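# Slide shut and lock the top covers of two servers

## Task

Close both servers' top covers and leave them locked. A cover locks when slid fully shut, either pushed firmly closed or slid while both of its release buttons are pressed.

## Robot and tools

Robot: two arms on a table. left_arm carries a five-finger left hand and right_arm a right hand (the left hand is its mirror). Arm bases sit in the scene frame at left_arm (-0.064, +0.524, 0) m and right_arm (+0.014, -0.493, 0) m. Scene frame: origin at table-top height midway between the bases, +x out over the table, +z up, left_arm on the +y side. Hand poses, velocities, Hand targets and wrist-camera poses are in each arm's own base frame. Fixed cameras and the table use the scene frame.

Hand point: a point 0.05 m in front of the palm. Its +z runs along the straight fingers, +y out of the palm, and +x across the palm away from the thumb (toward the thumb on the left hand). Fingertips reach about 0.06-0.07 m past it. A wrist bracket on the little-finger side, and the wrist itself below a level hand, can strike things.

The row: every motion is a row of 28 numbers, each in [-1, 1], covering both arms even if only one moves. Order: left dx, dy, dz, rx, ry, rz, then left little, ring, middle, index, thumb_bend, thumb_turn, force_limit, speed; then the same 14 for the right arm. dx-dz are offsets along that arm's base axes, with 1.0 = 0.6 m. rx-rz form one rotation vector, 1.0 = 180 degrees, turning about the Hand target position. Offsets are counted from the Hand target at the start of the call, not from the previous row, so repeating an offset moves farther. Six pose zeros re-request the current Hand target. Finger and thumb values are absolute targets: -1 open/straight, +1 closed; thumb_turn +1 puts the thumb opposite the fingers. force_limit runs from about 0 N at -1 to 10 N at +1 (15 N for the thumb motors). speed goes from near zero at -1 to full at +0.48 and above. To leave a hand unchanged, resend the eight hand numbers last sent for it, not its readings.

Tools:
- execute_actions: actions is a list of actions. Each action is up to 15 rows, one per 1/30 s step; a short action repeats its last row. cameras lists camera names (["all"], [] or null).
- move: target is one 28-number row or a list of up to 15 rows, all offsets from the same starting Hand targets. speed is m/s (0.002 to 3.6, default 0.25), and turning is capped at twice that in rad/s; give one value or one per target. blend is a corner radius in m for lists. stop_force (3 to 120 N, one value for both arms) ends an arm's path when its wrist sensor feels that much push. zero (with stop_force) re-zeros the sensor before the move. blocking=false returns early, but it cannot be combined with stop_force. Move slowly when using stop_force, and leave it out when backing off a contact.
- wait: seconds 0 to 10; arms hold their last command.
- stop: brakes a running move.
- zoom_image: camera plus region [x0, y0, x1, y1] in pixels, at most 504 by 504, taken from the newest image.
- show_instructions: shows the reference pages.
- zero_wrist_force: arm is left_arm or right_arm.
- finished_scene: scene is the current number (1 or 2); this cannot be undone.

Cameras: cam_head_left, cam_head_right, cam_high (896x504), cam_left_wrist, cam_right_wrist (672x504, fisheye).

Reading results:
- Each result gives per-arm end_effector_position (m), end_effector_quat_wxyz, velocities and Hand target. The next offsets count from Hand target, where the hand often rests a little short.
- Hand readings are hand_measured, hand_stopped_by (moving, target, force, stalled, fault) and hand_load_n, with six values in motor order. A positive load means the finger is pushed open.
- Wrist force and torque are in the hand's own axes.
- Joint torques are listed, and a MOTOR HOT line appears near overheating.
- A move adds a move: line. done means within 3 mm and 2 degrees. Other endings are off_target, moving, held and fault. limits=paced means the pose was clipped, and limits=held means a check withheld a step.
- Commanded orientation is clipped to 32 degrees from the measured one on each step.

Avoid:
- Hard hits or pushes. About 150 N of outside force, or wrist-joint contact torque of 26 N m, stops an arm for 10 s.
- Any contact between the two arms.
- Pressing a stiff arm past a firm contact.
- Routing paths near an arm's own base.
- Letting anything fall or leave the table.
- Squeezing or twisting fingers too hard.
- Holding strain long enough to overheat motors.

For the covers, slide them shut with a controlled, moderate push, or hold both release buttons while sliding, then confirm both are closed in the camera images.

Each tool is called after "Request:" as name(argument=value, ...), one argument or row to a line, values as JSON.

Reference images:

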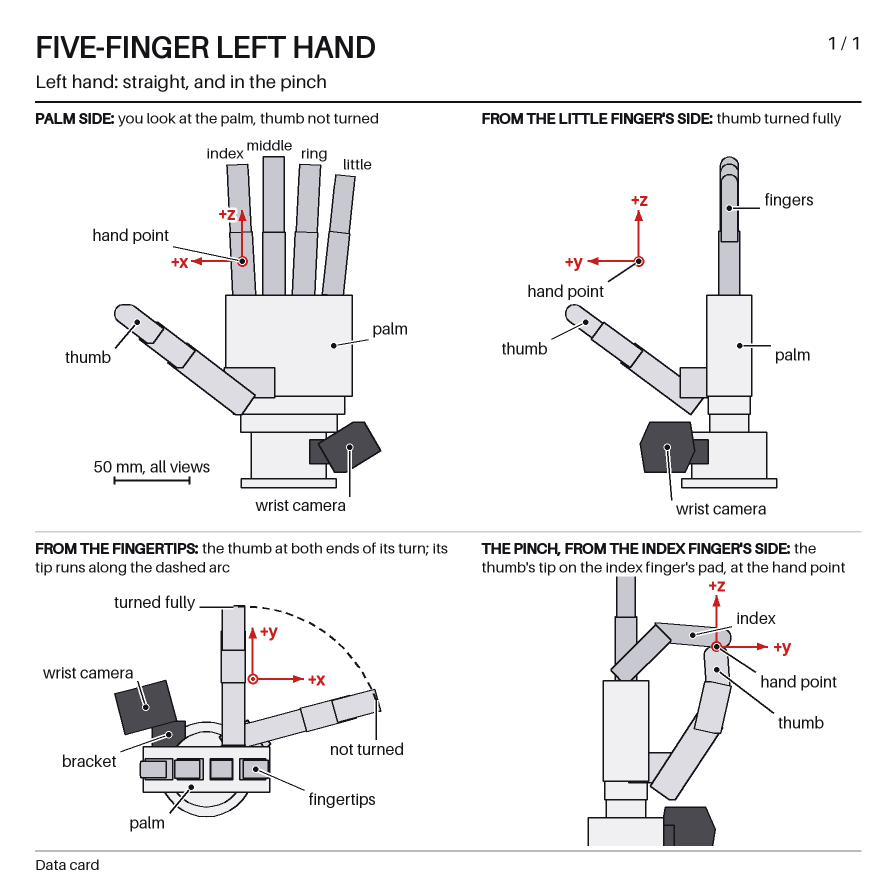

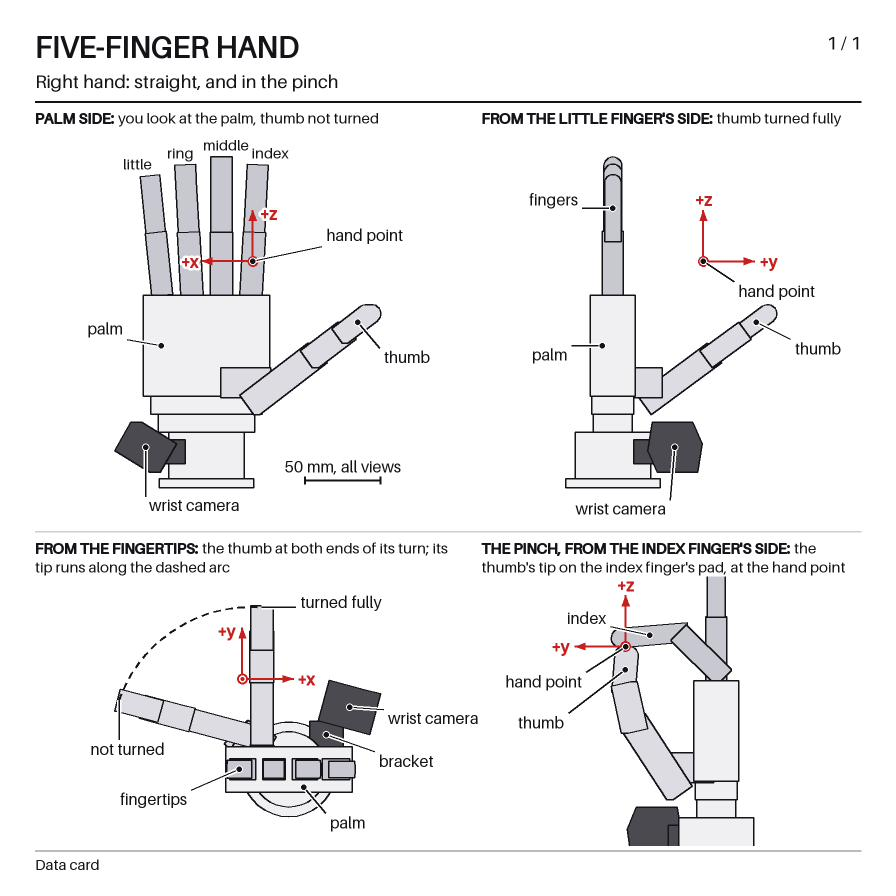

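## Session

Request:
execute_actions(
  actions=[],
)

Request:
zoom_image(
  camera="cam_high",
  region=[300, 250, 500, 470],
)

Request:
zoom_image(
  camera="cam_high",
  region=[320, 60, 520, 280],
)

Scene clock: 0.00 s.
left_arm: end_effector_position=(+0.1000, -0.4836, +0.1351) hand_measured=(-1.000, -1.000, -1.000, -1.000, -1.000, -1.000) hand_load_n=(+0.0, +0.0, +0.0, +0.0, +0.0, +0.0) hand_stopped_by=(target, target, target, target, target, target) hand_force_limit=0.00 hand_speed=-0.80 end_effector_quat_wxyz=(-0.078, +0.888, -0.363, -0.270) | right_arm: end_effector_position=(+0.7999, +0.4556, +0.3085) hand_measured=(-1.000, -1.000, -1.000, -1.000, -1.000, -1.000) hand_load_n=(+0.0, +0.0, +0.0, +0.0, +0.0, +0.0) hand_stopped_by=(target, target, target, target, target, target) hand_force_limit=0.00 hand_speed=-0.80 end_effector_quat_wxyz=(+0.143, +0.477, +0.737, +0.457)
Joint positions: left_arm=[2.239 -2.274 -1.346 1.493 -1.446 1.48] | right_arm=[0.325 -0.663 0.509 0.759 1.263 0.066]
Joint velocities: within noise
Joint torques (N m): no reading
Motor temperatures (°C): left_arm=[26 29 23 33 29 34] | right_arm=[23 26 26 33 32 32]
Wrist force (N): no reading
Wrist torque (N m): no reading
Wrist force, peak (N): no reading
Hand target: left_arm +0.1000, -0.4836, +0.1351; -0.078, +0.888, -0.363, -0.270 | right_arm +0.7999, +0.4556, +0.3085; +0.143, +0.477, +0.737, +0.457
camera_calibration:
cam_left_wrist: T_world_to_cam=[[0.818366, 0.551303, -0.162306, 0.202318], [0.565843, -0.82234, 0.0598137, -0.468204], [-0.100495, -0.140789, -0.984926, 0.191637], [0, 0, 0, 1]] pos_world=[0.118619, -0.469581, 0.249591]
cam_right_wrist: T_world_to_cam=[[0.445029, 0.375873, 0.812815, -0.772453], [0.26208, -0.922576, 0.283138, 0.130139], [0.856308, 0.0870176, -0.509082, -0.453857], [0, 0, 0, 1]] pos_world=[0.698298, 0.449902, 0.359963]

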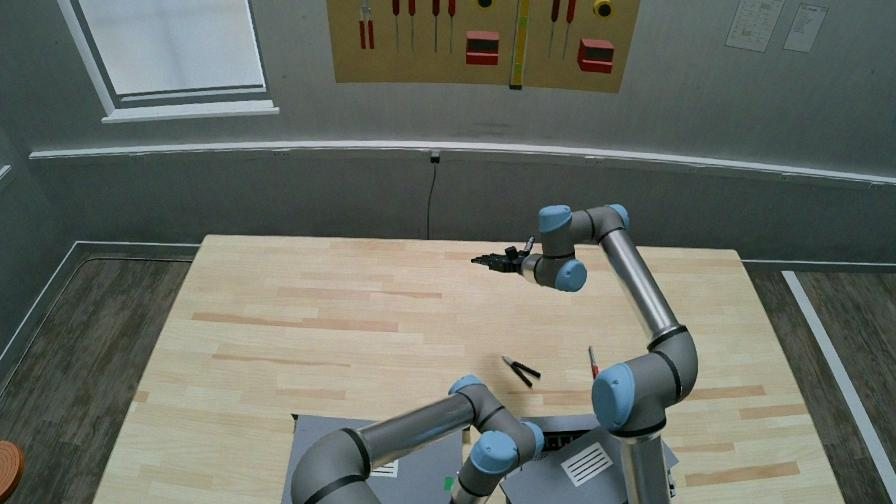

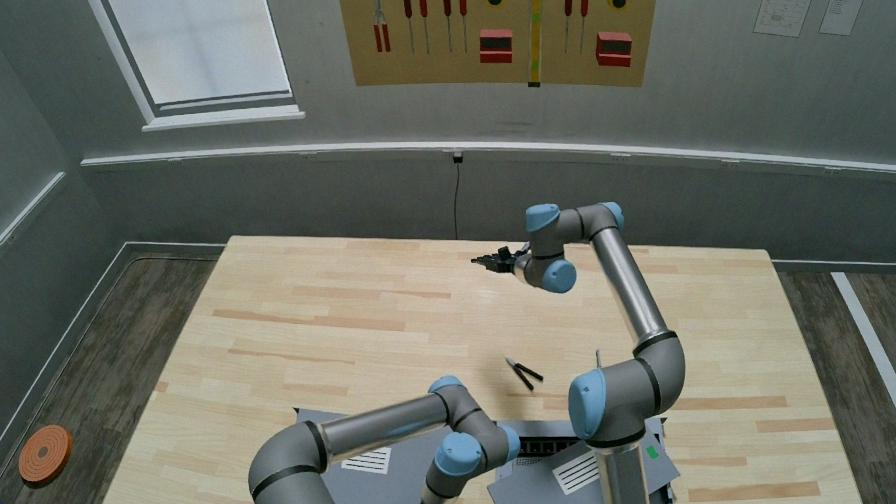

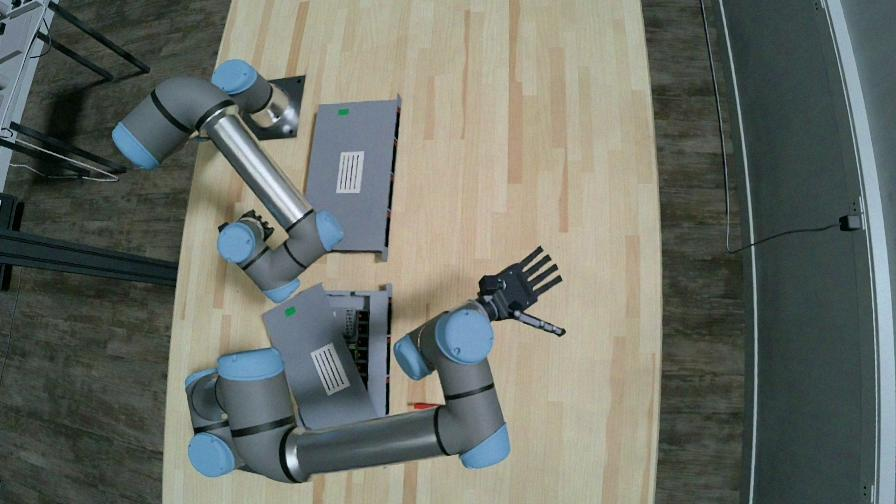

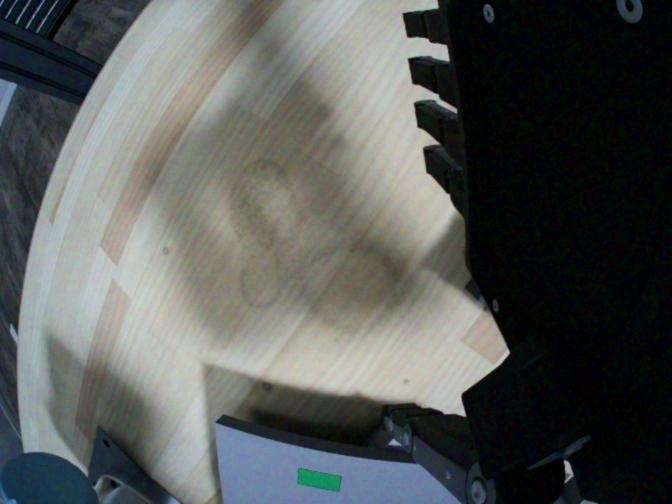

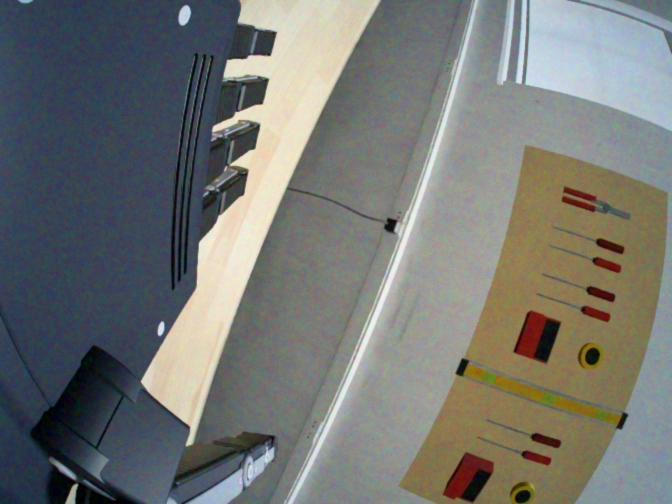

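Scaled by 2.291 from the camera's 896x504 image, which has a finer 1280x720 frame.

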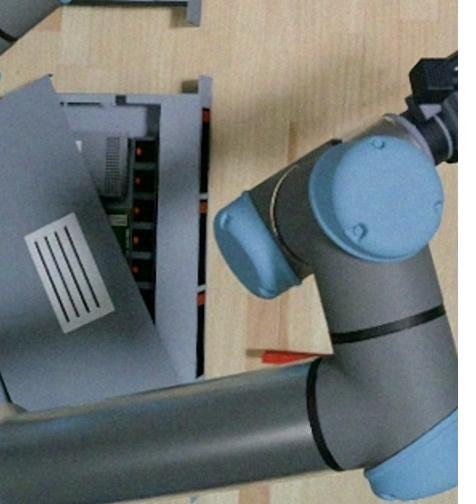

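Scaled by 2.291 from the camera's 896x504 image, which has a finer 1280x720 frame.

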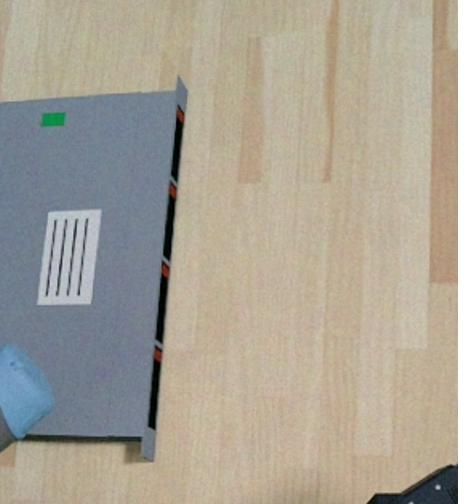

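Request:
move(
  target=[
    [0,0,0.25,0,0,0,-1,-1,-1,-1,-1,-1,-1,-0.8,-0.1,-0.3,0.1,0,0,0,-1,-1,-1,-1,-1,-1,-1,-0.8],
    [0.2,0.1,0.3,0,0,0,-1,-1,-1,-1,-1,-1,-1,-0.8,-0.3333,-0.9,0.1,-0.148,0.2834,-0.1229,-1,-1,-1,-1,-1,-1,-1,-0.8],
  ],
  speed=0.25,
  blend=[0.05,0],
  cameras=["cam_high","cam_head_right","cam_left_wrist","cam_head_left"],
)

Scene clock: 14.63 s.
left_arm: end_effector_position=(+0.2199, -0.4236, +0.3150) hand_measured=(-1.000, -1.000, -1.000, -1.000, -1.000, -1.000) hand_load_n=(+0.0, +0.0, -0.5, +0.0, +0.0, +0.0) hand_stopped_by=(target, target, target, target, target, target) hand_force_limit=-1.00 hand_speed=-0.80 end_effector_quat_wxyz=(-0.078, +0.888, -0.363, -0.270) | right_arm: end_effector_position=(+0.5999, -0.0843, +0.3685) hand_measured=(-1.000, -1.000, -1.000, -1.000, -1.000, -1.000) hand_load_n=(+0.0, +0.0, +0.0, +0.0, +0.0, +0.0) hand_stopped_by=(target, target, target, target, target, target) hand_force_limit=-1.00 hand_speed=-0.80 end_effector_quat_wxyz=(+0.000, +0.707, +0.707, +0.001)
Joint positions: left_arm=[2.473 -2.177 -1.032 1.069 -1.572 1.678] | right_arm=[-0.348 -0.943 0.653 1.861 1.569 -0.347]
Joint torques (N m): left_arm=[8.2 30.81 24.67 -5.21 -1.38 1.76] | right_arm=[-10.86 -30.93 -25.81 3.54 1.86 1.73]
Wrist force (N): left_arm=[0.1 0.0 -0.4] | right_arm=[0.0 -0.7 -0.4]
Wrist torque (N m): left_arm=[0.02 -0.02 -0.05] | right_arm=[0.19 -0.11 0.06]
Wrist force, peak (N): left_arm=[0.6 -0.1 0.9] | right_arm=[0.9 -0.2 1.2]
Hand target: left_arm +0.2200, -0.4236, +0.3151; -0.078, +0.888, -0.363, -0.270 | right_arm +0.5999, -0.0844, +0.3685; +0.000, +0.707, +0.707, +0.001
Off the commanded pose: left_arm 0.000 m, 0 deg | right_arm 0.000 m, 0 deg.
move: done
camera_calibration:
cam_left_wrist: T_world_to_cam=[[0.818366, 0.551303, -0.162306, 0.100333], [0.565843, -0.82234, 0.0598137, -0.497475], [-0.100495, -0.140789, -0.984926, 0.389421], [0, 0, 0, 1]] pos_world=[0.238519, -0.409581, 0.429591]
Images, in order (width x height): cam_head_left 896x504, cam_head_right 896x504, cam_high 896x504, cam_left_wrist 672x504.

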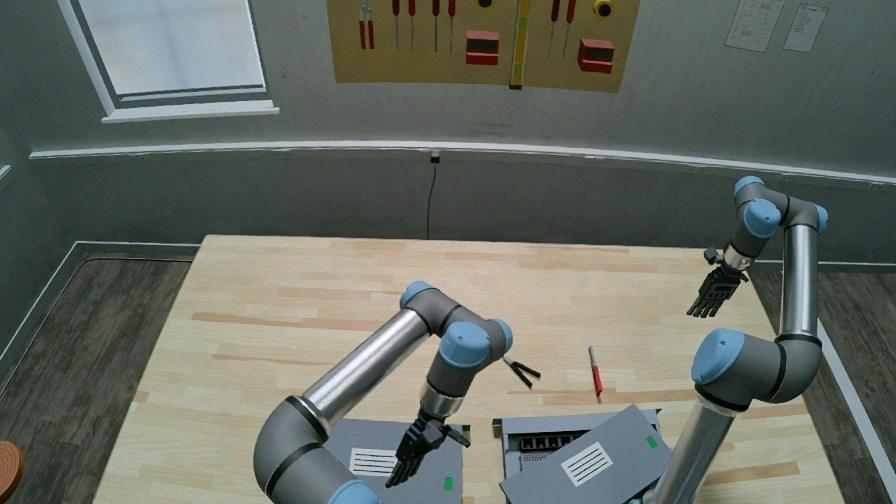

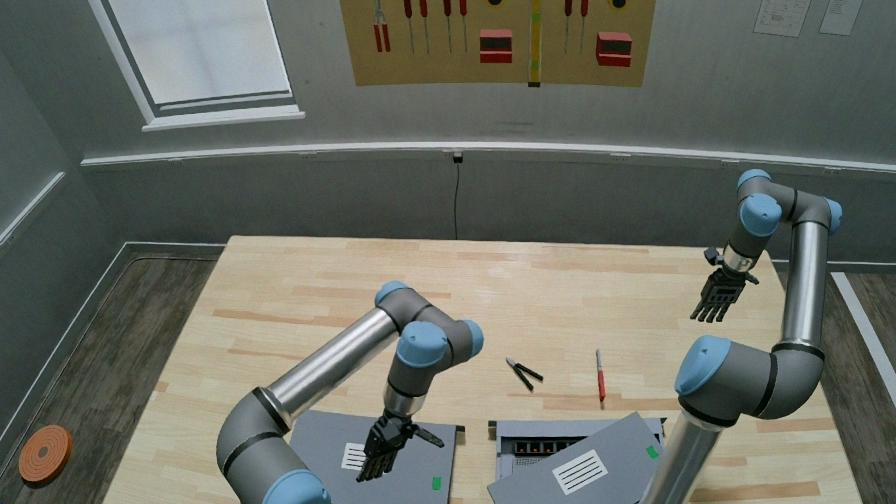

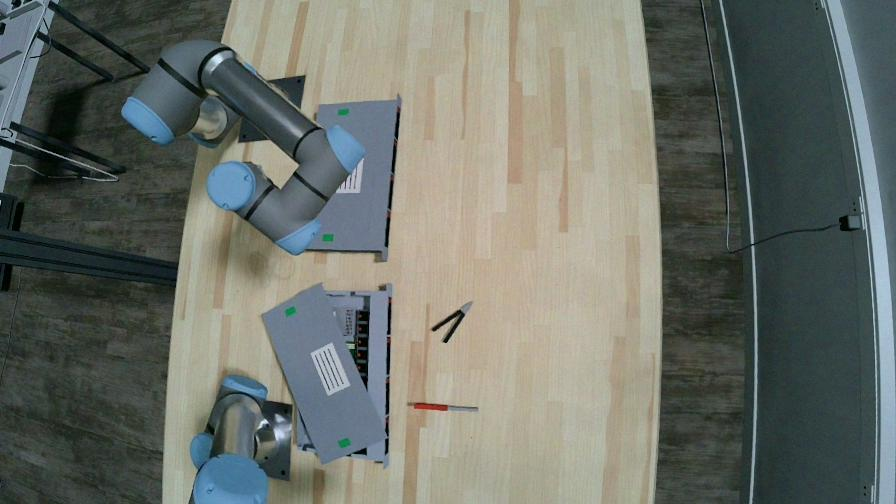

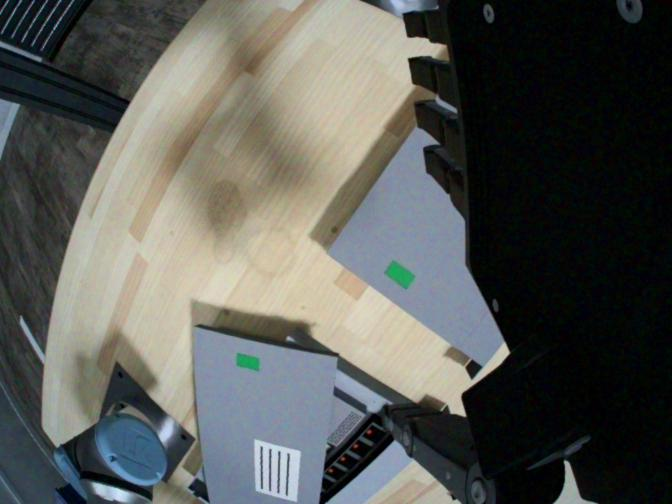

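Request:
zoom_image(
  camera="cam_high",
  region=[240, 270, 440, 480],
)

Request:
zoom_image(
  camera="cam_high",
  region=[290, 80, 440, 280],
)

Request:
zoom_image(
  camera="cam_head_left",
  region=[470, 380, 690, 504],
)

Request:
zoom_image(
  camera="cam_head_right",
  region=[470, 380, 690, 504],
)

Scaled by 2.400 from the camera's 896x504 image, which has a finer 1280x720 frame.

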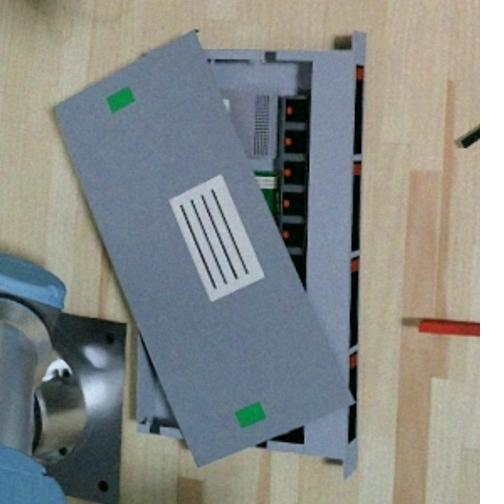

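Scaled by 2.520 from the camera's 896x504 image, which has a finer 1280x720 frame.

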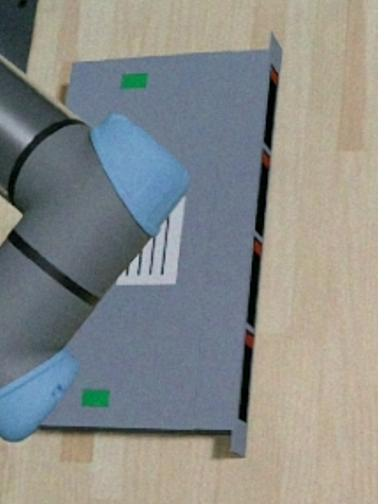

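Scaled by 2.291 from the camera's 896x504 image, which has a finer 1280x720 frame.

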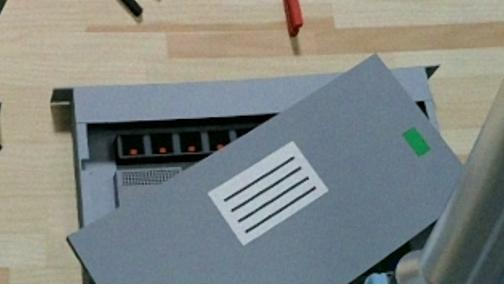

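Scaled by 2.291 from the camera's 896x504 image, which has a finer 1280x720 frame.

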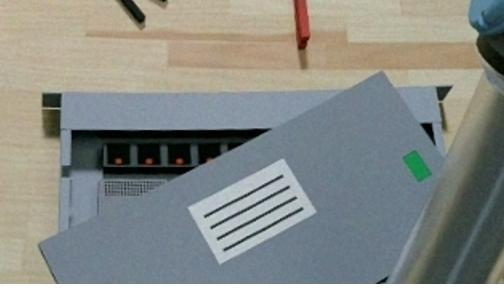

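Request:
move(
  target=[
    [-0.0583,0.1,0,0.0555,-0.1004,0.3612,-1,-1,-1,-1,-1,-1,-1,-0.8,0,0,0,0,0,0,-1,-1,-1,-1,-1,-1,-1,-0.8],
  ],
  speed=0.4,
)

Request:
move(
  target=[
    [-0.0583,0.1,0.05,0.0555,-0.1004,0.3612,-1,-1,-1,-1,-1,-1,-1,-0.8,0,0,0,0,0,0,-1,-1,-1,-1,-1,-1,-1,-0.8],
  ],
  speed=0.4,
  cameras=["cam_high","cam_left_wrist","cam_head_left"],
)

Scene clock: 61.73 s.
left_arm: end_effector_position=(+0.1850, -0.3636, +0.3151) hand_measured=(-1.000, -1.000, -1.000, -1.000, -1.000, -1.000) hand_load_n=(+0.0, +0.0, +0.0, +0.0, +0.0, +0.0) hand_stopped_by=(target, target, target, target, target, target) hand_force_limit=-1.00 hand_speed=-0.80 end_effector_quat_wxyz=(-0.047, +0.963, +0.208, -0.163) | right_arm: end_effector_position=(+0.5999, -0.0844, +0.3685) hand_measured=(-1.000, -1.000, -1.000, -1.000, -1.000, -1.000) hand_load_n=(+0.5, +0.0, +0.0, +0.0, +0.0, +0.0) hand_stopped_by=(target, target, target, target, target, target) hand_force_limit=-1.00 hand_speed=-0.80 end_effector_quat_wxyz=(+0.000, +0.707, +0.707, +0.001)
Joint positions: left_arm=[2.505 -1.751 -1.492 1.381 -1.391 0.535] | right_arm=[-0.348 -0.943 0.653 1.861 1.569 -0.347]
Joint torques (N m): left_arm=[-8.86 38.65 10.14 -0.33 -1.17 -2.6] | right_arm=[-10.02 -30.79 -27.21 3.36 1.72 1.78]
Wrist force (N): left_arm=[0.0 -0.2 -0.5] | right_arm=[0.0 -0.7 -0.3]
Wrist torque (N m): left_arm=[0.01 -0.03 0.09] | right_arm=[0.19 -0.12 0.06]
Wrist force, peak (N): left_arm=[-0.2 -0.8 -0.8] | right_arm=[0.3 -1.1 -0.5]
Hand target: left_arm +0.1850, -0.3636, +0.3151; -0.047, +0.963, +0.208, -0.163 | right_arm +0.5999, -0.0844, +0.3685; +0.000, +0.707, +0.707, +0.001
Off the commanded pose: left_arm 0.000 m, 0 deg | right_arm 0.000 m, 0 deg.
move: done

Scene clock: 63.97 s.
left_arm: end_effector_position=(+0.1500, -0.3036, +0.3450) hand_measured=(-1.000, -1.000, -1.000, -1.000, -1.000, -1.000) hand_load_n=(+0.0, +0.0, +0.0, +0.0, +0.0, +0.0) hand_stopped_by=(target, target, target, target, target, target) hand_force_limit=-1.00 hand_speed=-0.80 end_effector_quat_wxyz=(+0.000, +0.707, +0.707, +0.000) | right_arm: end_effector_position=(+0.5999, -0.0844, +0.3685) hand_measured=(-1.000, -1.000, -1.000, -1.000, -1.000, -1.000) hand_load_n=(+0.0, +0.0, +0.0, +0.0, +0.0, +0.0) hand_stopped_by=(target, target, target, target, target, target) hand_force_limit=-1.00 hand_speed=-0.80 end_effector_quat_wxyz=(+0.000, +0.707, +0.707, +0.001)
Joint positions: left_arm=[2.228 -1.636 -1.484 1.548 -1.571 -0.914] | right_arm=[-0.348 -0.943 0.653 1.861 1.569 -0.347]
Joint torques (N m): left_arm=[-7.67 8.22 25.35 -4.56 -1.49 -2.69] | right_arm=[-8.87 -31.24 -27.1 3.5 1.72 1.79]
Wrist force (N): left_arm=[0.4 -0.2 -0.2] | right_arm=[0.2 -0.8 -0.4]
Wrist torque (N m): left_arm=[0.02 -0.11 0.08] | right_arm=[0.18 -0.14 0.07]
Wrist force, peak (N): left_arm=[-0.1 -0.7 -0.6] | right_arm=[0.1 -1.1 -0.2]
Hand target: left_arm +0.1500, -0.3036, +0.3451; +0.000, +0.707, +0.707, +0.000 | right_arm +0.5999, -0.0844, +0.3685; +0.000, +0.707, +0.707, +0.001
Off the commanded pose: left_arm 0.000 m, 0 deg | right_arm 0.000 m, 0 deg.
move: done
camera_calibration:
cam_left_wrist: T_world_to_cam=[[-0.971107, 0.237298, 0.0253059, 0.204625], [0.209743, 0.798107, 0.56483, 0.0101172], [0.113836, 0.553818, -0.824819, 0.552349], [0, 0, 0, 1]] pos_world=[0.133714, -0.362533, 0.444696]
Images, in order (width x height): cam_head_left 896x504, cam_high 896x504, cam_left_wrist 672x504.

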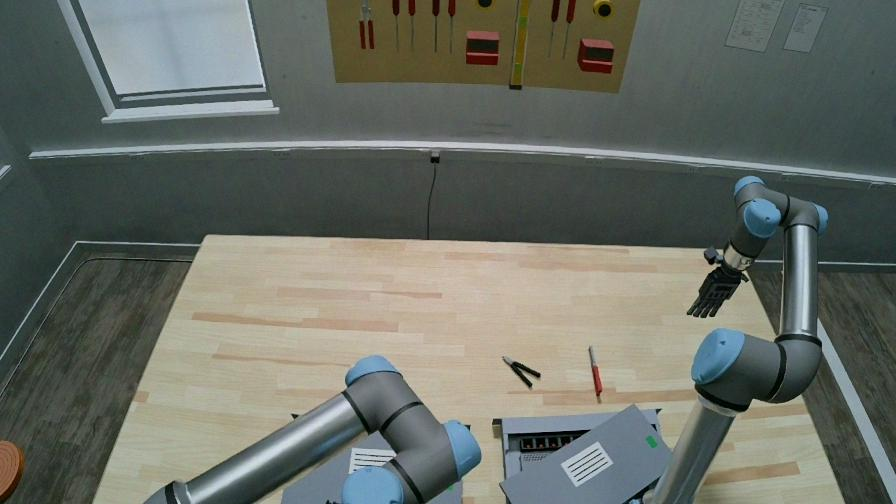

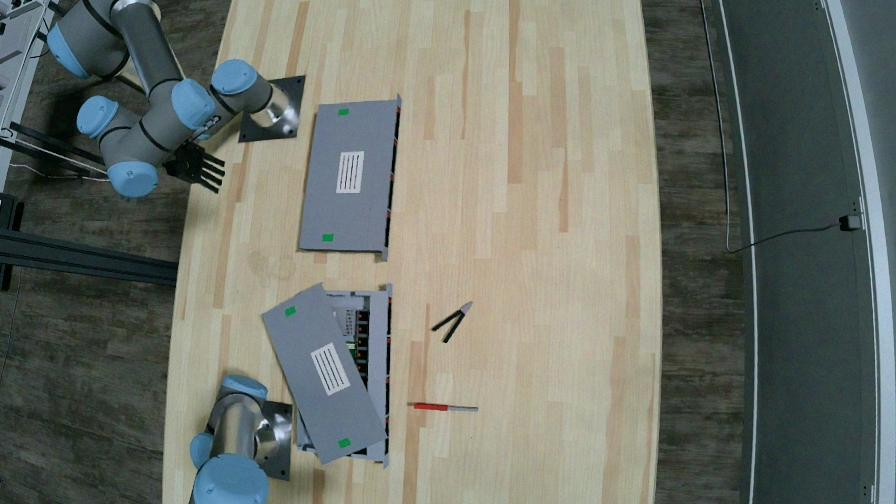

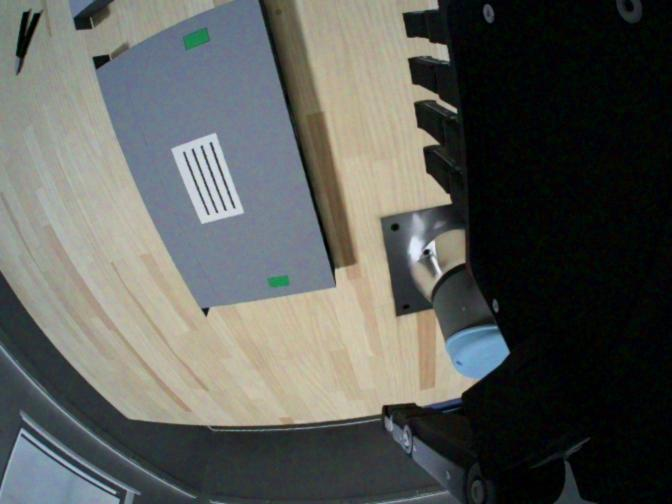

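Request:
zoom_image(
  camera="cam_left_wrist",
  region=[80, 20, 280, 180],
)

Request:
zoom_image(
  camera="cam_left_wrist",
  region=[140, 160, 350, 320],
)

Request:
zoom_image(
  camera="cam_high",
  region=[330, 80, 420, 170],
)

Request:
zoom_image(
  camera="cam_high",
  region=[330, 180, 420, 270],
)

Scaled by 2.520 from the camera's 672x504 image, which has a finer 960x720 frame.

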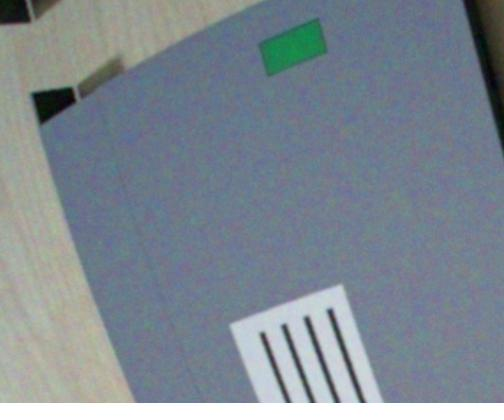

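Scaled by 2.400 from the camera's 672x504 image, which has a finer 960x720 frame.

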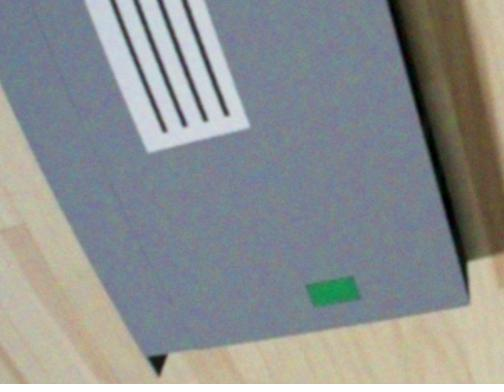

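Scaled by 5.600 from the camera's 896x504 image, which has a finer 1280x720 frame.

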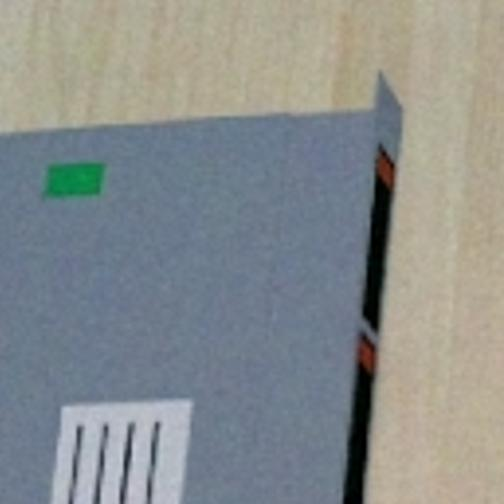

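Scaled by 5.600 from the camera's 896x504 image, which has a finer 1280x720 frame.

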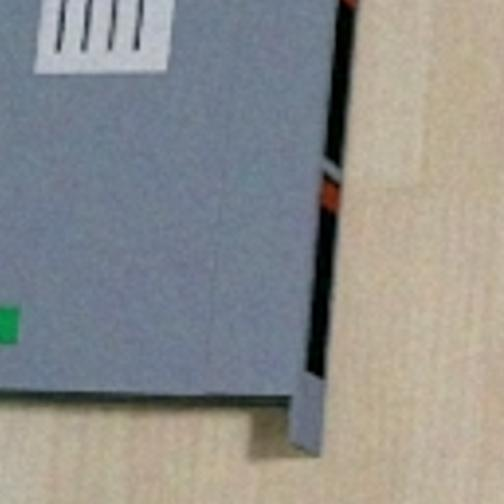

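Request:
move(
  target=[0.4167,0.0333,-0.2833,0,0,0,-1,-1,-1,-1,-1,-1,-1,-0.8,0,0,0,0,0,0,-1,-1,-1,-1,-1,-1,-1,-0.8],
  speed=0.3,
  cameras=["cam_left_wrist"],
)

Request:
zoom_image(
  camera="cam_left_wrist",
  region=[200, 60, 420, 260],
)

Scene clock: 87.33 s.
left_arm: end_effector_position=(+0.3999, -0.2836, +0.1751) hand_measured=(-1.000, -1.000, -1.000, -1.000, -1.000, -1.000) hand_load_n=(+0.0, +0.0, +0.0, +0.0, +0.0, +0.0) hand_stopped_by=(target, target, target, target, target, target) hand_force_limit=-1.00 hand_speed=-0.80 end_effector_quat_wxyz=(+0.000, +0.707, +0.707, +0.000) | right_arm: end_effector_position=(+0.5999, -0.0844, +0.3685) hand_measured=(-1.000, -1.000, -1.000, -1.000, -1.000, -1.000) hand_load_n=(+0.0, +0.0, +0.0, +0.0, +0.0, +0.0) hand_stopped_by=(target, target, target, target, target, target) hand_force_limit=-1.00 hand_speed=-0.80 end_effector_quat_wxyz=(+0.000, +0.707, +0.707, +0.001)
Joint positions: left_arm=[2.687 -1.987 -1.481 1.897 -1.571 -0.456] | right_arm=[-0.348 -0.943 0.653 1.861 1.569 -0.347]
Joint torques (N m): left_arm=[8.89 22.78 23.77 0.23 1.4 1.61] | right_arm=[-7.03 -30.15 -28.26 3.42 1.7 1.67]
Wrist force (N): left_arm=[0.5 -0.3 -0.3] | right_arm=[0.0 -1.0 -0.4]
Wrist torque (N m): left_arm=[0.00 -0.11 0.01] | right_arm=[0.16 -0.11 0.05]
Wrist force, peak (N): left_arm=[0.5 -1.4 -0.9] | right_arm=[0.2 -1.1 -0.4]
Hand target: left_arm +0.4000, -0.2836, +0.1751; +0.000, +0.707, +0.707, +0.000 | right_arm +0.5999, -0.0844, +0.3685; +0.000, +0.707, +0.707, +0.001
Off the commanded pose: left_arm 0.000 m, 0 deg | right_arm 0.000 m, 0 deg.
move: done
camera_calibration:
cam_left_wrist: T_world_to_cam=[[-0.971144, 0.237138, 0.0253736, 0.4468], [0.209626, 0.798022, 0.564994, 0.0376753], [0.113733, 0.55401, -0.824705, 0.372762], [0, 0, 0, 1]] pos_world=[0.383614, -0.342533, 0.274796]
Images, in order (width x height): cam_left_wrist 672x504.

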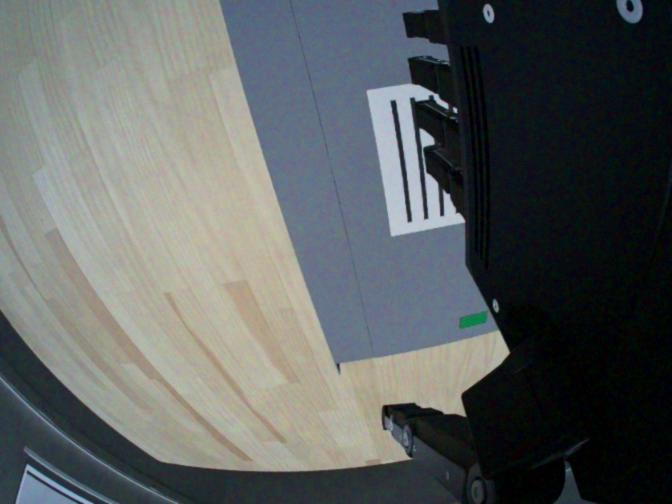

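Scaled by 2.291 from the camera's 672x504 image, which has a finer 960x720 frame.

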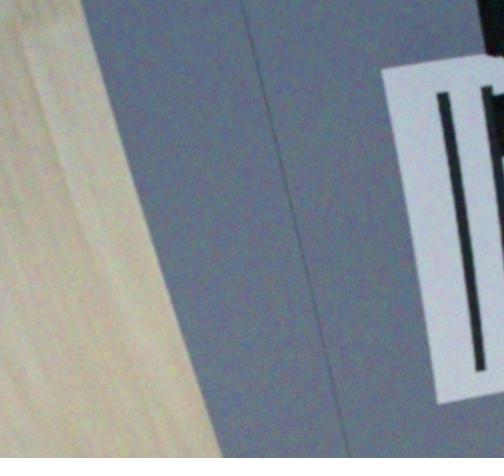

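Request:
move(
  target=[-0.25,0,0.12,0,0,-0.505,1,1,1,1,-1,-1,0,-0.2,0,0,0,0,0,0,-1,-1,-1,-1,-1,-1,-1,-0.8],
  speed=0.5,
)

Request:
move(
  target=[-0.2517,0.0215,-0.08,0,0,-0.505,1,1,1,1,-1,-1,0,-0.2,0,0,0,0,0,0,-1,-1,-1,-1,-1,-1,-1,-0.8],
  speed=0.5,
)

Request:
move(
  target=[0,0,0,0.00275,0.0833,0,1,1,1,1,-1,-1,0,-0.2,0,0,0,0,0,0,-1,-1,-1,-1,-1,-1,-1,-0.8],
  speed=0.3,
  cameras=["cam_high","cam_head_left"],
)

Scene clock: 101.80 s.
left_arm: end_effector_position=(+0.2500, -0.2836, +0.2471) hand_measured=(+1.000, +1.000, +1.000, +1.000, -1.000, -1.000) hand_load_n=(+0.0, +0.0, +0.0, +0.0, +0.0, +0.0) hand_stopped_by=(target, target, target, target, target, target) hand_force_limit=0.00 hand_speed=-0.20 end_effector_quat_wxyz=(+0.000, +1.000, -0.007, +0.000) | right_arm: end_effector_position=(+0.5999, -0.0844, +0.3685) hand_measured=(-1.000, -1.000, -1.000, -1.000, -1.000, -1.000) hand_load_n=(+0.0, +0.0, +0.0, +0.0, +0.0, +0.0) hand_stopped_by=(target, target, target, target, target, target) hand_force_limit=-1.00 hand_speed=-0.80 end_effector_quat_wxyz=(+0.000, +0.707, +0.707, +0.001)
Joint positions: left_arm=[2.788 -1.574 -1.799 1.803 -1.572 1.232] | right_arm=[-0.348 -0.943 0.653 1.861 1.569 -0.347]
Joint torques (N m): left_arm=[9.22 31.04 10.27 -4.63 1.58 1.7] | right_arm=[-5.12 -32.14 -28.26 3.51 1.82 1.53]
Wrist force (N): left_arm=[0.0 -0.2 0.0] | right_arm=[-0.1 -1.0 -0.2]
Wrist torque (N m): left_arm=[0.01 -0.04 -0.05] | right_arm=[0.14 -0.10 0.04]
Wrist force, peak (N): left_arm=[0.8 -0.5 -0.4] | right_arm=[0.2 -1.1 -0.5]
Hand target: left_arm +0.2500, -0.2836, +0.2471; +0.000, +1.000, -0.007, +0.000 | right_arm +0.5999, -0.0844, +0.3685; +0.000, +0.707, +0.707, +0.001
Off the commanded pose: left_arm 0.000 m, 0 deg | right_arm 0.000 m, 0 deg.
move: done

Scene clock: 104.10 s.
left_arm: end_effector_position=(+0.0990, -0.2707, +0.1991) hand_measured=(+1.000, +1.000, +1.000, +1.000, -1.000, -1.000) hand_load_n=(+0.0, +0.0, +0.0, +0.0, +0.0, +0.0) hand_stopped_by=(target, target, target, target, target, target) hand_force_limit=0.00 hand_speed=-0.20 end_effector_quat_wxyz=(+0.000, +0.696, -0.718, +0.000) | right_arm: end_effector_position=(+0.5999, -0.0844, +0.3685) hand_measured=(-1.000, -1.000, -1.000, -1.000, -1.000, -1.000) hand_load_n=(+0.0, +0.0, +0.5, +0.0, +0.0, +0.0) hand_stopped_by=(target, target, target, target, target, target) hand_force_limit=-1.00 hand_speed=-0.80 end_effector_quat_wxyz=(+0.000, +0.707, +0.707, +0.001)
Joint positions: left_arm=[2.634 -1.547 -1.954 1.931 -1.57 2.664] | right_arm=[-0.348 -0.943 0.653 1.861 1.569 -0.347]
Joint torques (N m): left_arm=[-8.59 2.76 9.64 0.11 1.52 1.8] | right_arm=[-3.61 -31.42 -27.09 3.4 1.85 1.45]
Wrist force (N): left_arm=[0.5 -0.3 -0.2] | right_arm=[0.2 -0.8 -0.3]
Wrist torque (N m): left_arm=[0.01 -0.13 0.00] | right_arm=[0.17 -0.15 0.07]
Wrist force, peak (N): left_arm=[0.6 -0.1 -0.5] | right_arm=[0.1 -1.1 -0.4]
Hand target: left_arm +0.0990, -0.2707, +0.1991; +0.000, +0.696, -0.718, +0.000 | right_arm +0.5999, -0.0844, +0.3685; +0.000, +0.707, +0.707, +0.001
Off the commanded pose: left_arm 0.000 m, 0 deg | right_arm 0.000 m, 0 deg.
move: done

Scene clock: 105.13 s.
left_arm: end_effector_position=(+0.0990, -0.2707, +0.1991) hand_measured=(+1.000, +1.000, +1.000, +1.000, -1.000, -1.000) hand_load_n=(+0.0, +0.0, +0.0, +0.0, +0.0, +0.0) hand_stopped_by=(target, target, target, target, target, target) hand_force_limit=0.00 hand_speed=-0.20 end_effector_quat_wxyz=(+0.091, +0.690, -0.712, -0.093) | right_arm: end_effector_position=(+0.5999, -0.0844, +0.3685) hand_measured=(-1.000, -1.000, -1.000, -1.000, -1.000, -1.000) hand_load_n=(+0.0, +0.0, +0.0, -0.5, +0.0, +0.0) hand_stopped_by=(target, target, target, target, target, target) hand_force_limit=-1.00 hand_speed=-0.80 end_effector_quat_wxyz=(+0.000, +0.707, +0.707, +0.001)
Joint positions: left_arm=[2.727 -1.693 -1.934 1.814 -1.474 2.769] | right_arm=[-0.348 -0.943 0.653 1.861 1.569 -0.347]
Joint torques (N m): left_arm=[7.96 8.8 22.16 -5.18 1.71 1.59] | right_arm=[-2.45 -31.45 -25.86 3.53 1.9 1.67]
Wrist force (N): left_arm=[0.7 0.2 -0.2] | right_arm=[0.1 -0.8 -0.4]
Wrist torque (N m): left_arm=[0.10 -0.18 -0.05] | right_arm=[0.18 -0.12 0.05]
Wrist force, peak (N): left_arm=[0.8 0.2 -0.3] | right_arm=[0.1 -1.2 -0.5]
Hand target: left_arm +0.0990, -0.2707, +0.1991; +0.091, +0.690, -0.712, -0.093 | right_arm +0.5999, -0.0844, +0.3685; +0.000, +0.707, +0.707, +0.001
Off the commanded pose: left_arm 0.000 m, 0 deg | right_arm 0.000 m, 0 deg.
move: done
Images, in order (width x height): cam_head_left 896x504, cam_high 896x504.

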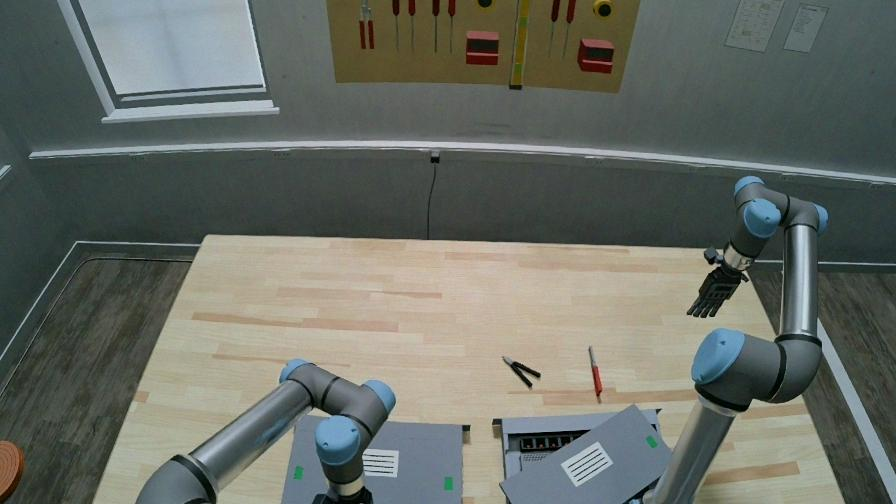

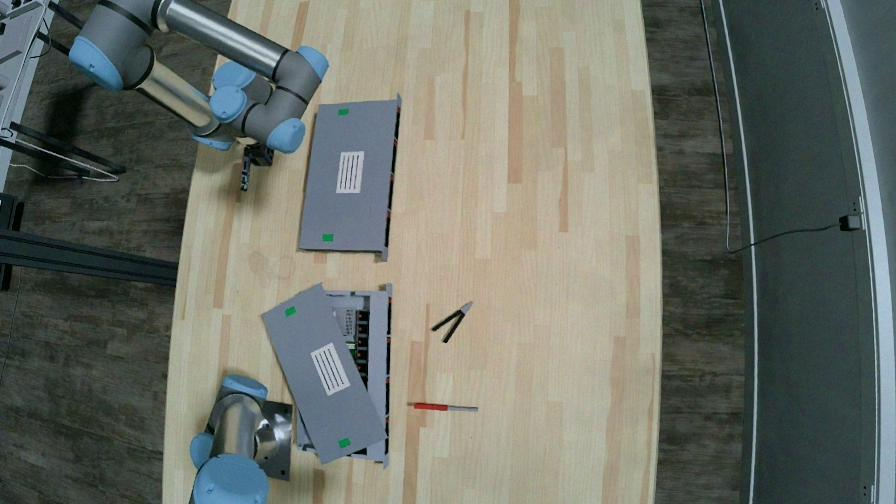

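Request:
move(
  target=[
    [0,0,-0.273,0,0,0,1,1,1,1,-1,-1,0,-0.2,0,0,0,0,0,0,-1,-1,-1,-1,-1,-1,-1,-0.8],
  ],
  speed=0.15,
  stop_force=5,
)

Request:
move(
  target=[
    [0.08,-0.00264,0,0,0,0,1,1,1,1,-1,-1,0,-0.2,0,0,0,0,0,0,-1,-1,-1,-1,-1,-1,-1,-0.8],
  ],
  speed=0.03,
  stop_force=25,
  cameras=["cam_high"],
)

Scene clock: 110.53 s.
left_arm: end_effector_position=(+0.0990, -0.2707, +0.0353) hand_measured=(+1.000, +1.000, +1.000, +1.000, -1.000, -1.000) hand_load_n=(+0.0, +0.0, +0.0, +0.0, +0.0, +0.0) hand_stopped_by=(target, target, target, target, target, target) hand_force_limit=0.00 hand_speed=-0.20 end_effector_quat_wxyz=(+0.091, +0.690, -0.712, -0.093) | right_arm: end_effector_position=(+0.5999, -0.0844, +0.3685) hand_measured=(-1.000, -1.000, -1.000, -1.000, -1.000, -1.000) hand_load_n=(+0.0, +0.0, +0.0, +0.0, +0.0, +0.0) hand_stopped_by=(target, target, target, target, target, target) hand_force_limit=-1.00 hand_speed=-0.80 end_effector_quat_wxyz=(+0.000, +0.707, +0.707, +0.001)
Joint positions: left_arm=[2.727 -1.973 -2.105 2.265 -1.474 2.769] | right_arm=[-0.348 -0.943 0.653 1.861 1.569 -0.347]
Joint torques (N m): left_arm=[-8.59 14.08 2.22 -0.13 1.66 -2.53] | right_arm=[-0.55 -30.95 -26.48 3.26 1.76 1.48]
Wrist force (N): left_arm=[0.8 0.2 -0.2] | right_arm=[-0.1 -0.9 -0.5]
Wrist torque (N m): left_arm=[0.09 -0.19 0.06] | right_arm=[0.17 -0.10 0.04]
Wrist force, peak (N): left_arm=[0.7 0.4 -0.9] | right_arm=[0.1 -1.1 -0.4]
Hand target: left_arm +0.0990, -0.2707, +0.0353; +0.091, +0.690, -0.712, -0.093 | right_arm +0.5999, -0.0844, +0.3685; +0.000, +0.707, +0.707, +0.001
Off the commanded pose: left_arm 0.000 m, 0 deg | right_arm 0.000 m, 0 deg.
move: done

Scene clock: 112.30 s.
left_arm: end_effector_position=(+0.1155, -0.2713, +0.0353) hand_measured=(+1.000, +1.000, +1.000, +1.000, -1.000, -1.000) hand_load_n=(+0.0, +0.0, +0.0, +0.0, +0.0, +0.0) hand_stopped_by=(target, target, target, target, target, target) hand_force_limit=0.00 hand_speed=-0.20 end_effector_quat_wxyz=(+0.091, +0.690, -0.712, -0.093) | right_arm: end_effector_position=(+0.5999, -0.0844, +0.3685) hand_measured=(-1.000, -1.000, -1.000, -1.000, -1.000, -1.000) hand_load_n=(+0.0, +0.0, +0.0, +0.0, +0.0, +0.0) hand_stopped_by=(target, target, target, target, target, target) hand_force_limit=-1.00 hand_speed=-0.80 end_effector_quat_wxyz=(+0.000, +0.707, +0.707, +0.001)
Joint positions: left_arm=[2.746 -1.994 -2.07 2.249 -1.478 2.788] | right_arm=[-0.348 -0.943 0.653 1.861 1.569 -0.347]
Joint torques (N m): left_arm=[-7.4 40.07 6.73 -2.23 1.03 -2.23] | right_arm=[0.01 -32.09 -25.97 3.47 1.88 1.62]
Wrist force (N): left_arm=[0.4 12.4 -3.3] | right_arm=[0.0 -0.9 -0.2]
Wrist torque (N m): left_arm=[0.90 -0.34 -0.68] | right_arm=[0.17 -0.12 0.05]
Wrist force, peak (N): left_arm=[2.1 55.2 16.8] | right_arm=[0.1 -1.1 -0.4]
Hand target: left_arm +0.1155, -0.2713, +0.0353; +0.091, +0.690, -0.712, -0.093 (not the last commanded pose) | right_arm +0.5999, -0.0844, +0.3685; +0.000, +0.707, +0.707, +0.001
Off the commanded pose: left_arm 0.032 m, 0 deg | right_arm 0.000 m, 0 deg.
move: contact (left_arm)
Images, in order (width x height): cam_high 896x504.

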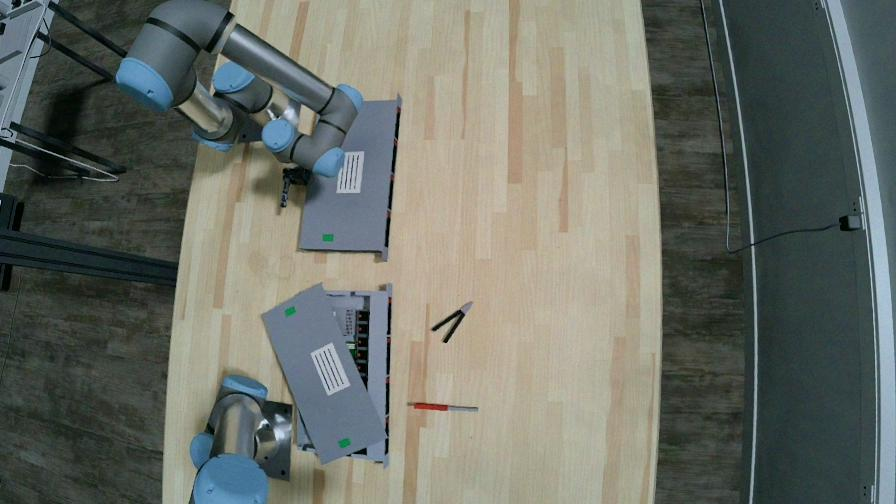

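Request:
move(
  target=[
    [0.04,-0.00132,0,0,0,0,1,1,1,1,-1,-1,0,-0.2,0,0,0,0,0,0,-1,-1,-1,-1,-1,-1,-1,-0.8],
  ],
  speed=0.01,
  stop_force=45,
)

Request:
move(
  target=[
    [-0.04,0.00132,0,0,0,0,1,1,1,1,-1,-1,0,-0.2,0,0,0,0,0,0,-1,-1,-1,-1,-1,-1,-1,-0.8],
    [-0.04,0.00132,0.4,0,0,0,1,1,1,1,-1,-1,0,-0.2,0,0,0,0,0,0,-1,-1,-1,-1,-1,-1,-1,-0.8],
  ],
  speed=[0.08,0.3],
  blend=[0.01,0],
  cameras=["cam_high"],
)

Request:
zoom_image(
  camera="cam_high",
  region=[290, 80, 440, 280],
)

Scene clock: 116.70 s.
left_arm: end_effector_position=(+0.1164, -0.2713, +0.0354) hand_measured=(+1.000, +1.000, +1.000, +1.000, -1.000, -1.000) hand_load_n=(+0.0, +0.0, +0.0, +0.0, +0.0, +0.0) hand_stopped_by=(target, target, target, target, target, target) hand_force_limit=0.00 hand_speed=-0.20 end_effector_quat_wxyz=(+0.091, +0.690, -0.712, -0.094) | right_arm: end_effector_position=(+0.5999, -0.0844, +0.3685) hand_measured=(-1.000, -1.000, -1.000, -1.000, -1.000, -1.000) hand_load_n=(+0.0, +0.0, +0.0, +0.0, +0.0, +0.0) hand_stopped_by=(target, target, target, target, target, target) hand_force_limit=-1.00 hand_speed=-0.80 end_effector_quat_wxyz=(+0.000, +0.707, +0.707, +0.001)
Joint positions: left_arm=[2.748 -1.996 -2.068 2.247 -1.478 2.789] | right_arm=[-0.348 -0.943 0.653 1.861 1.569 -0.347]
Joint torques (N m): left_arm=[-2.14 44.82 17.44 1.23 -0.52 -1.8] | right_arm=[2.74 -31.71 -26.31 3.61 1.71 1.34]
Wrist force (N): left_arm=[-2.0 33.4 8.4] | right_arm=[0.0 -1.0 -0.5]
Wrist torque (N m): left_arm=[0.89 0.30 -2.05] | right_arm=[0.15 -0.10 0.04]
Wrist force, peak (N): left_arm=[-1.5 57.2 16.9] | right_arm=[0.1 -1.1 -0.4]
Hand target: left_arm +0.1164, -0.2713, +0.0354; +0.091, +0.690, -0.712, -0.094 (not the last commanded pose) | right_arm +0.5999, -0.0844, +0.3685; +0.000, +0.707, +0.707, +0.001
Off the commanded pose: left_arm 0.023 m, 0 deg | right_arm 0.000 m, 0 deg.
move: contact (left_arm)

Scene clock: 118.50 s.
left_arm: end_effector_position=(+0.0924, -0.2705, +0.2754) hand_measured=(+1.000, +1.000, +1.000, +1.000, -1.000, -1.000) hand_load_n=(+0.0, +0.0, +0.0, +0.0, +0.0, +0.0) hand_stopped_by=(target, target, target, target, target, target) hand_force_limit=0.00 hand_speed=-0.20 end_effector_quat_wxyz=(+0.091, +0.690, -0.712, -0.094) | right_arm: end_effector_position=(+0.5999, -0.0844, +0.3685) hand_measured=(-1.000, -1.000, -1.000, -1.000, -1.000, -1.000) hand_load_n=(+0.0, +0.0, +0.0, +0.0, -0.5, +0.0) hand_stopped_by=(target, target, target, target, target, target) hand_force_limit=-1.00 hand_speed=-0.80 end_effector_quat_wxyz=(+0.000, +0.707, +0.707, +0.001)
Joint positions: left_arm=[2.719 -1.611 -1.814 1.611 -1.471 2.761] | right_arm=[-0.348 -0.943 0.653 1.861 1.569 -0.347]
Joint torques (N m): left_arm=[8.52 31.76 23.91 -4.98 -1.15 1.77] | right_arm=[2.2 -30.24 -26.94 3.41 1.71 1.44]
Wrist force (N): left_arm=[0.8 1.5 0.3] | right_arm=[0.0 -0.8 -0.4]
Wrist torque (N m): left_arm=[0.24 -0.18 -0.08] | right_arm=[0.18 -0.10 0.05]
Wrist force, peak (N): left_arm=[-2.1 32.8 8.4] | right_arm=[0.1 -0.9 -0.6]
Hand target: left_arm +0.0924, -0.2705, +0.2754; +0.091, +0.690, -0.712, -0.094 | right_arm +0.5999, -0.0844, +0.3685; +0.000, +0.707, +0.707, +0.001
Off the commanded pose: left_arm 0.000 m, 0 deg | right_arm 0.000 m, 0 deg.
move: done
Images, in order (width x height): cam_high 896x504.

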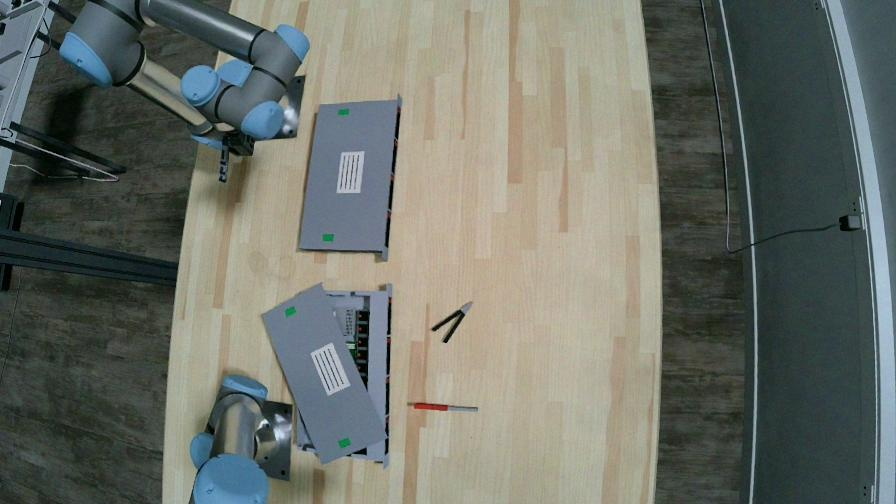

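Scaled by 2.520 from the camera's 896x504 image, which has a finer 1280x720 frame.

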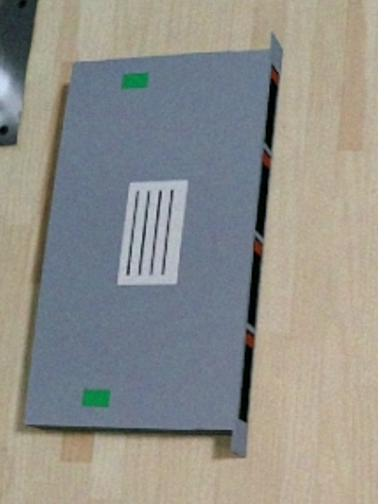

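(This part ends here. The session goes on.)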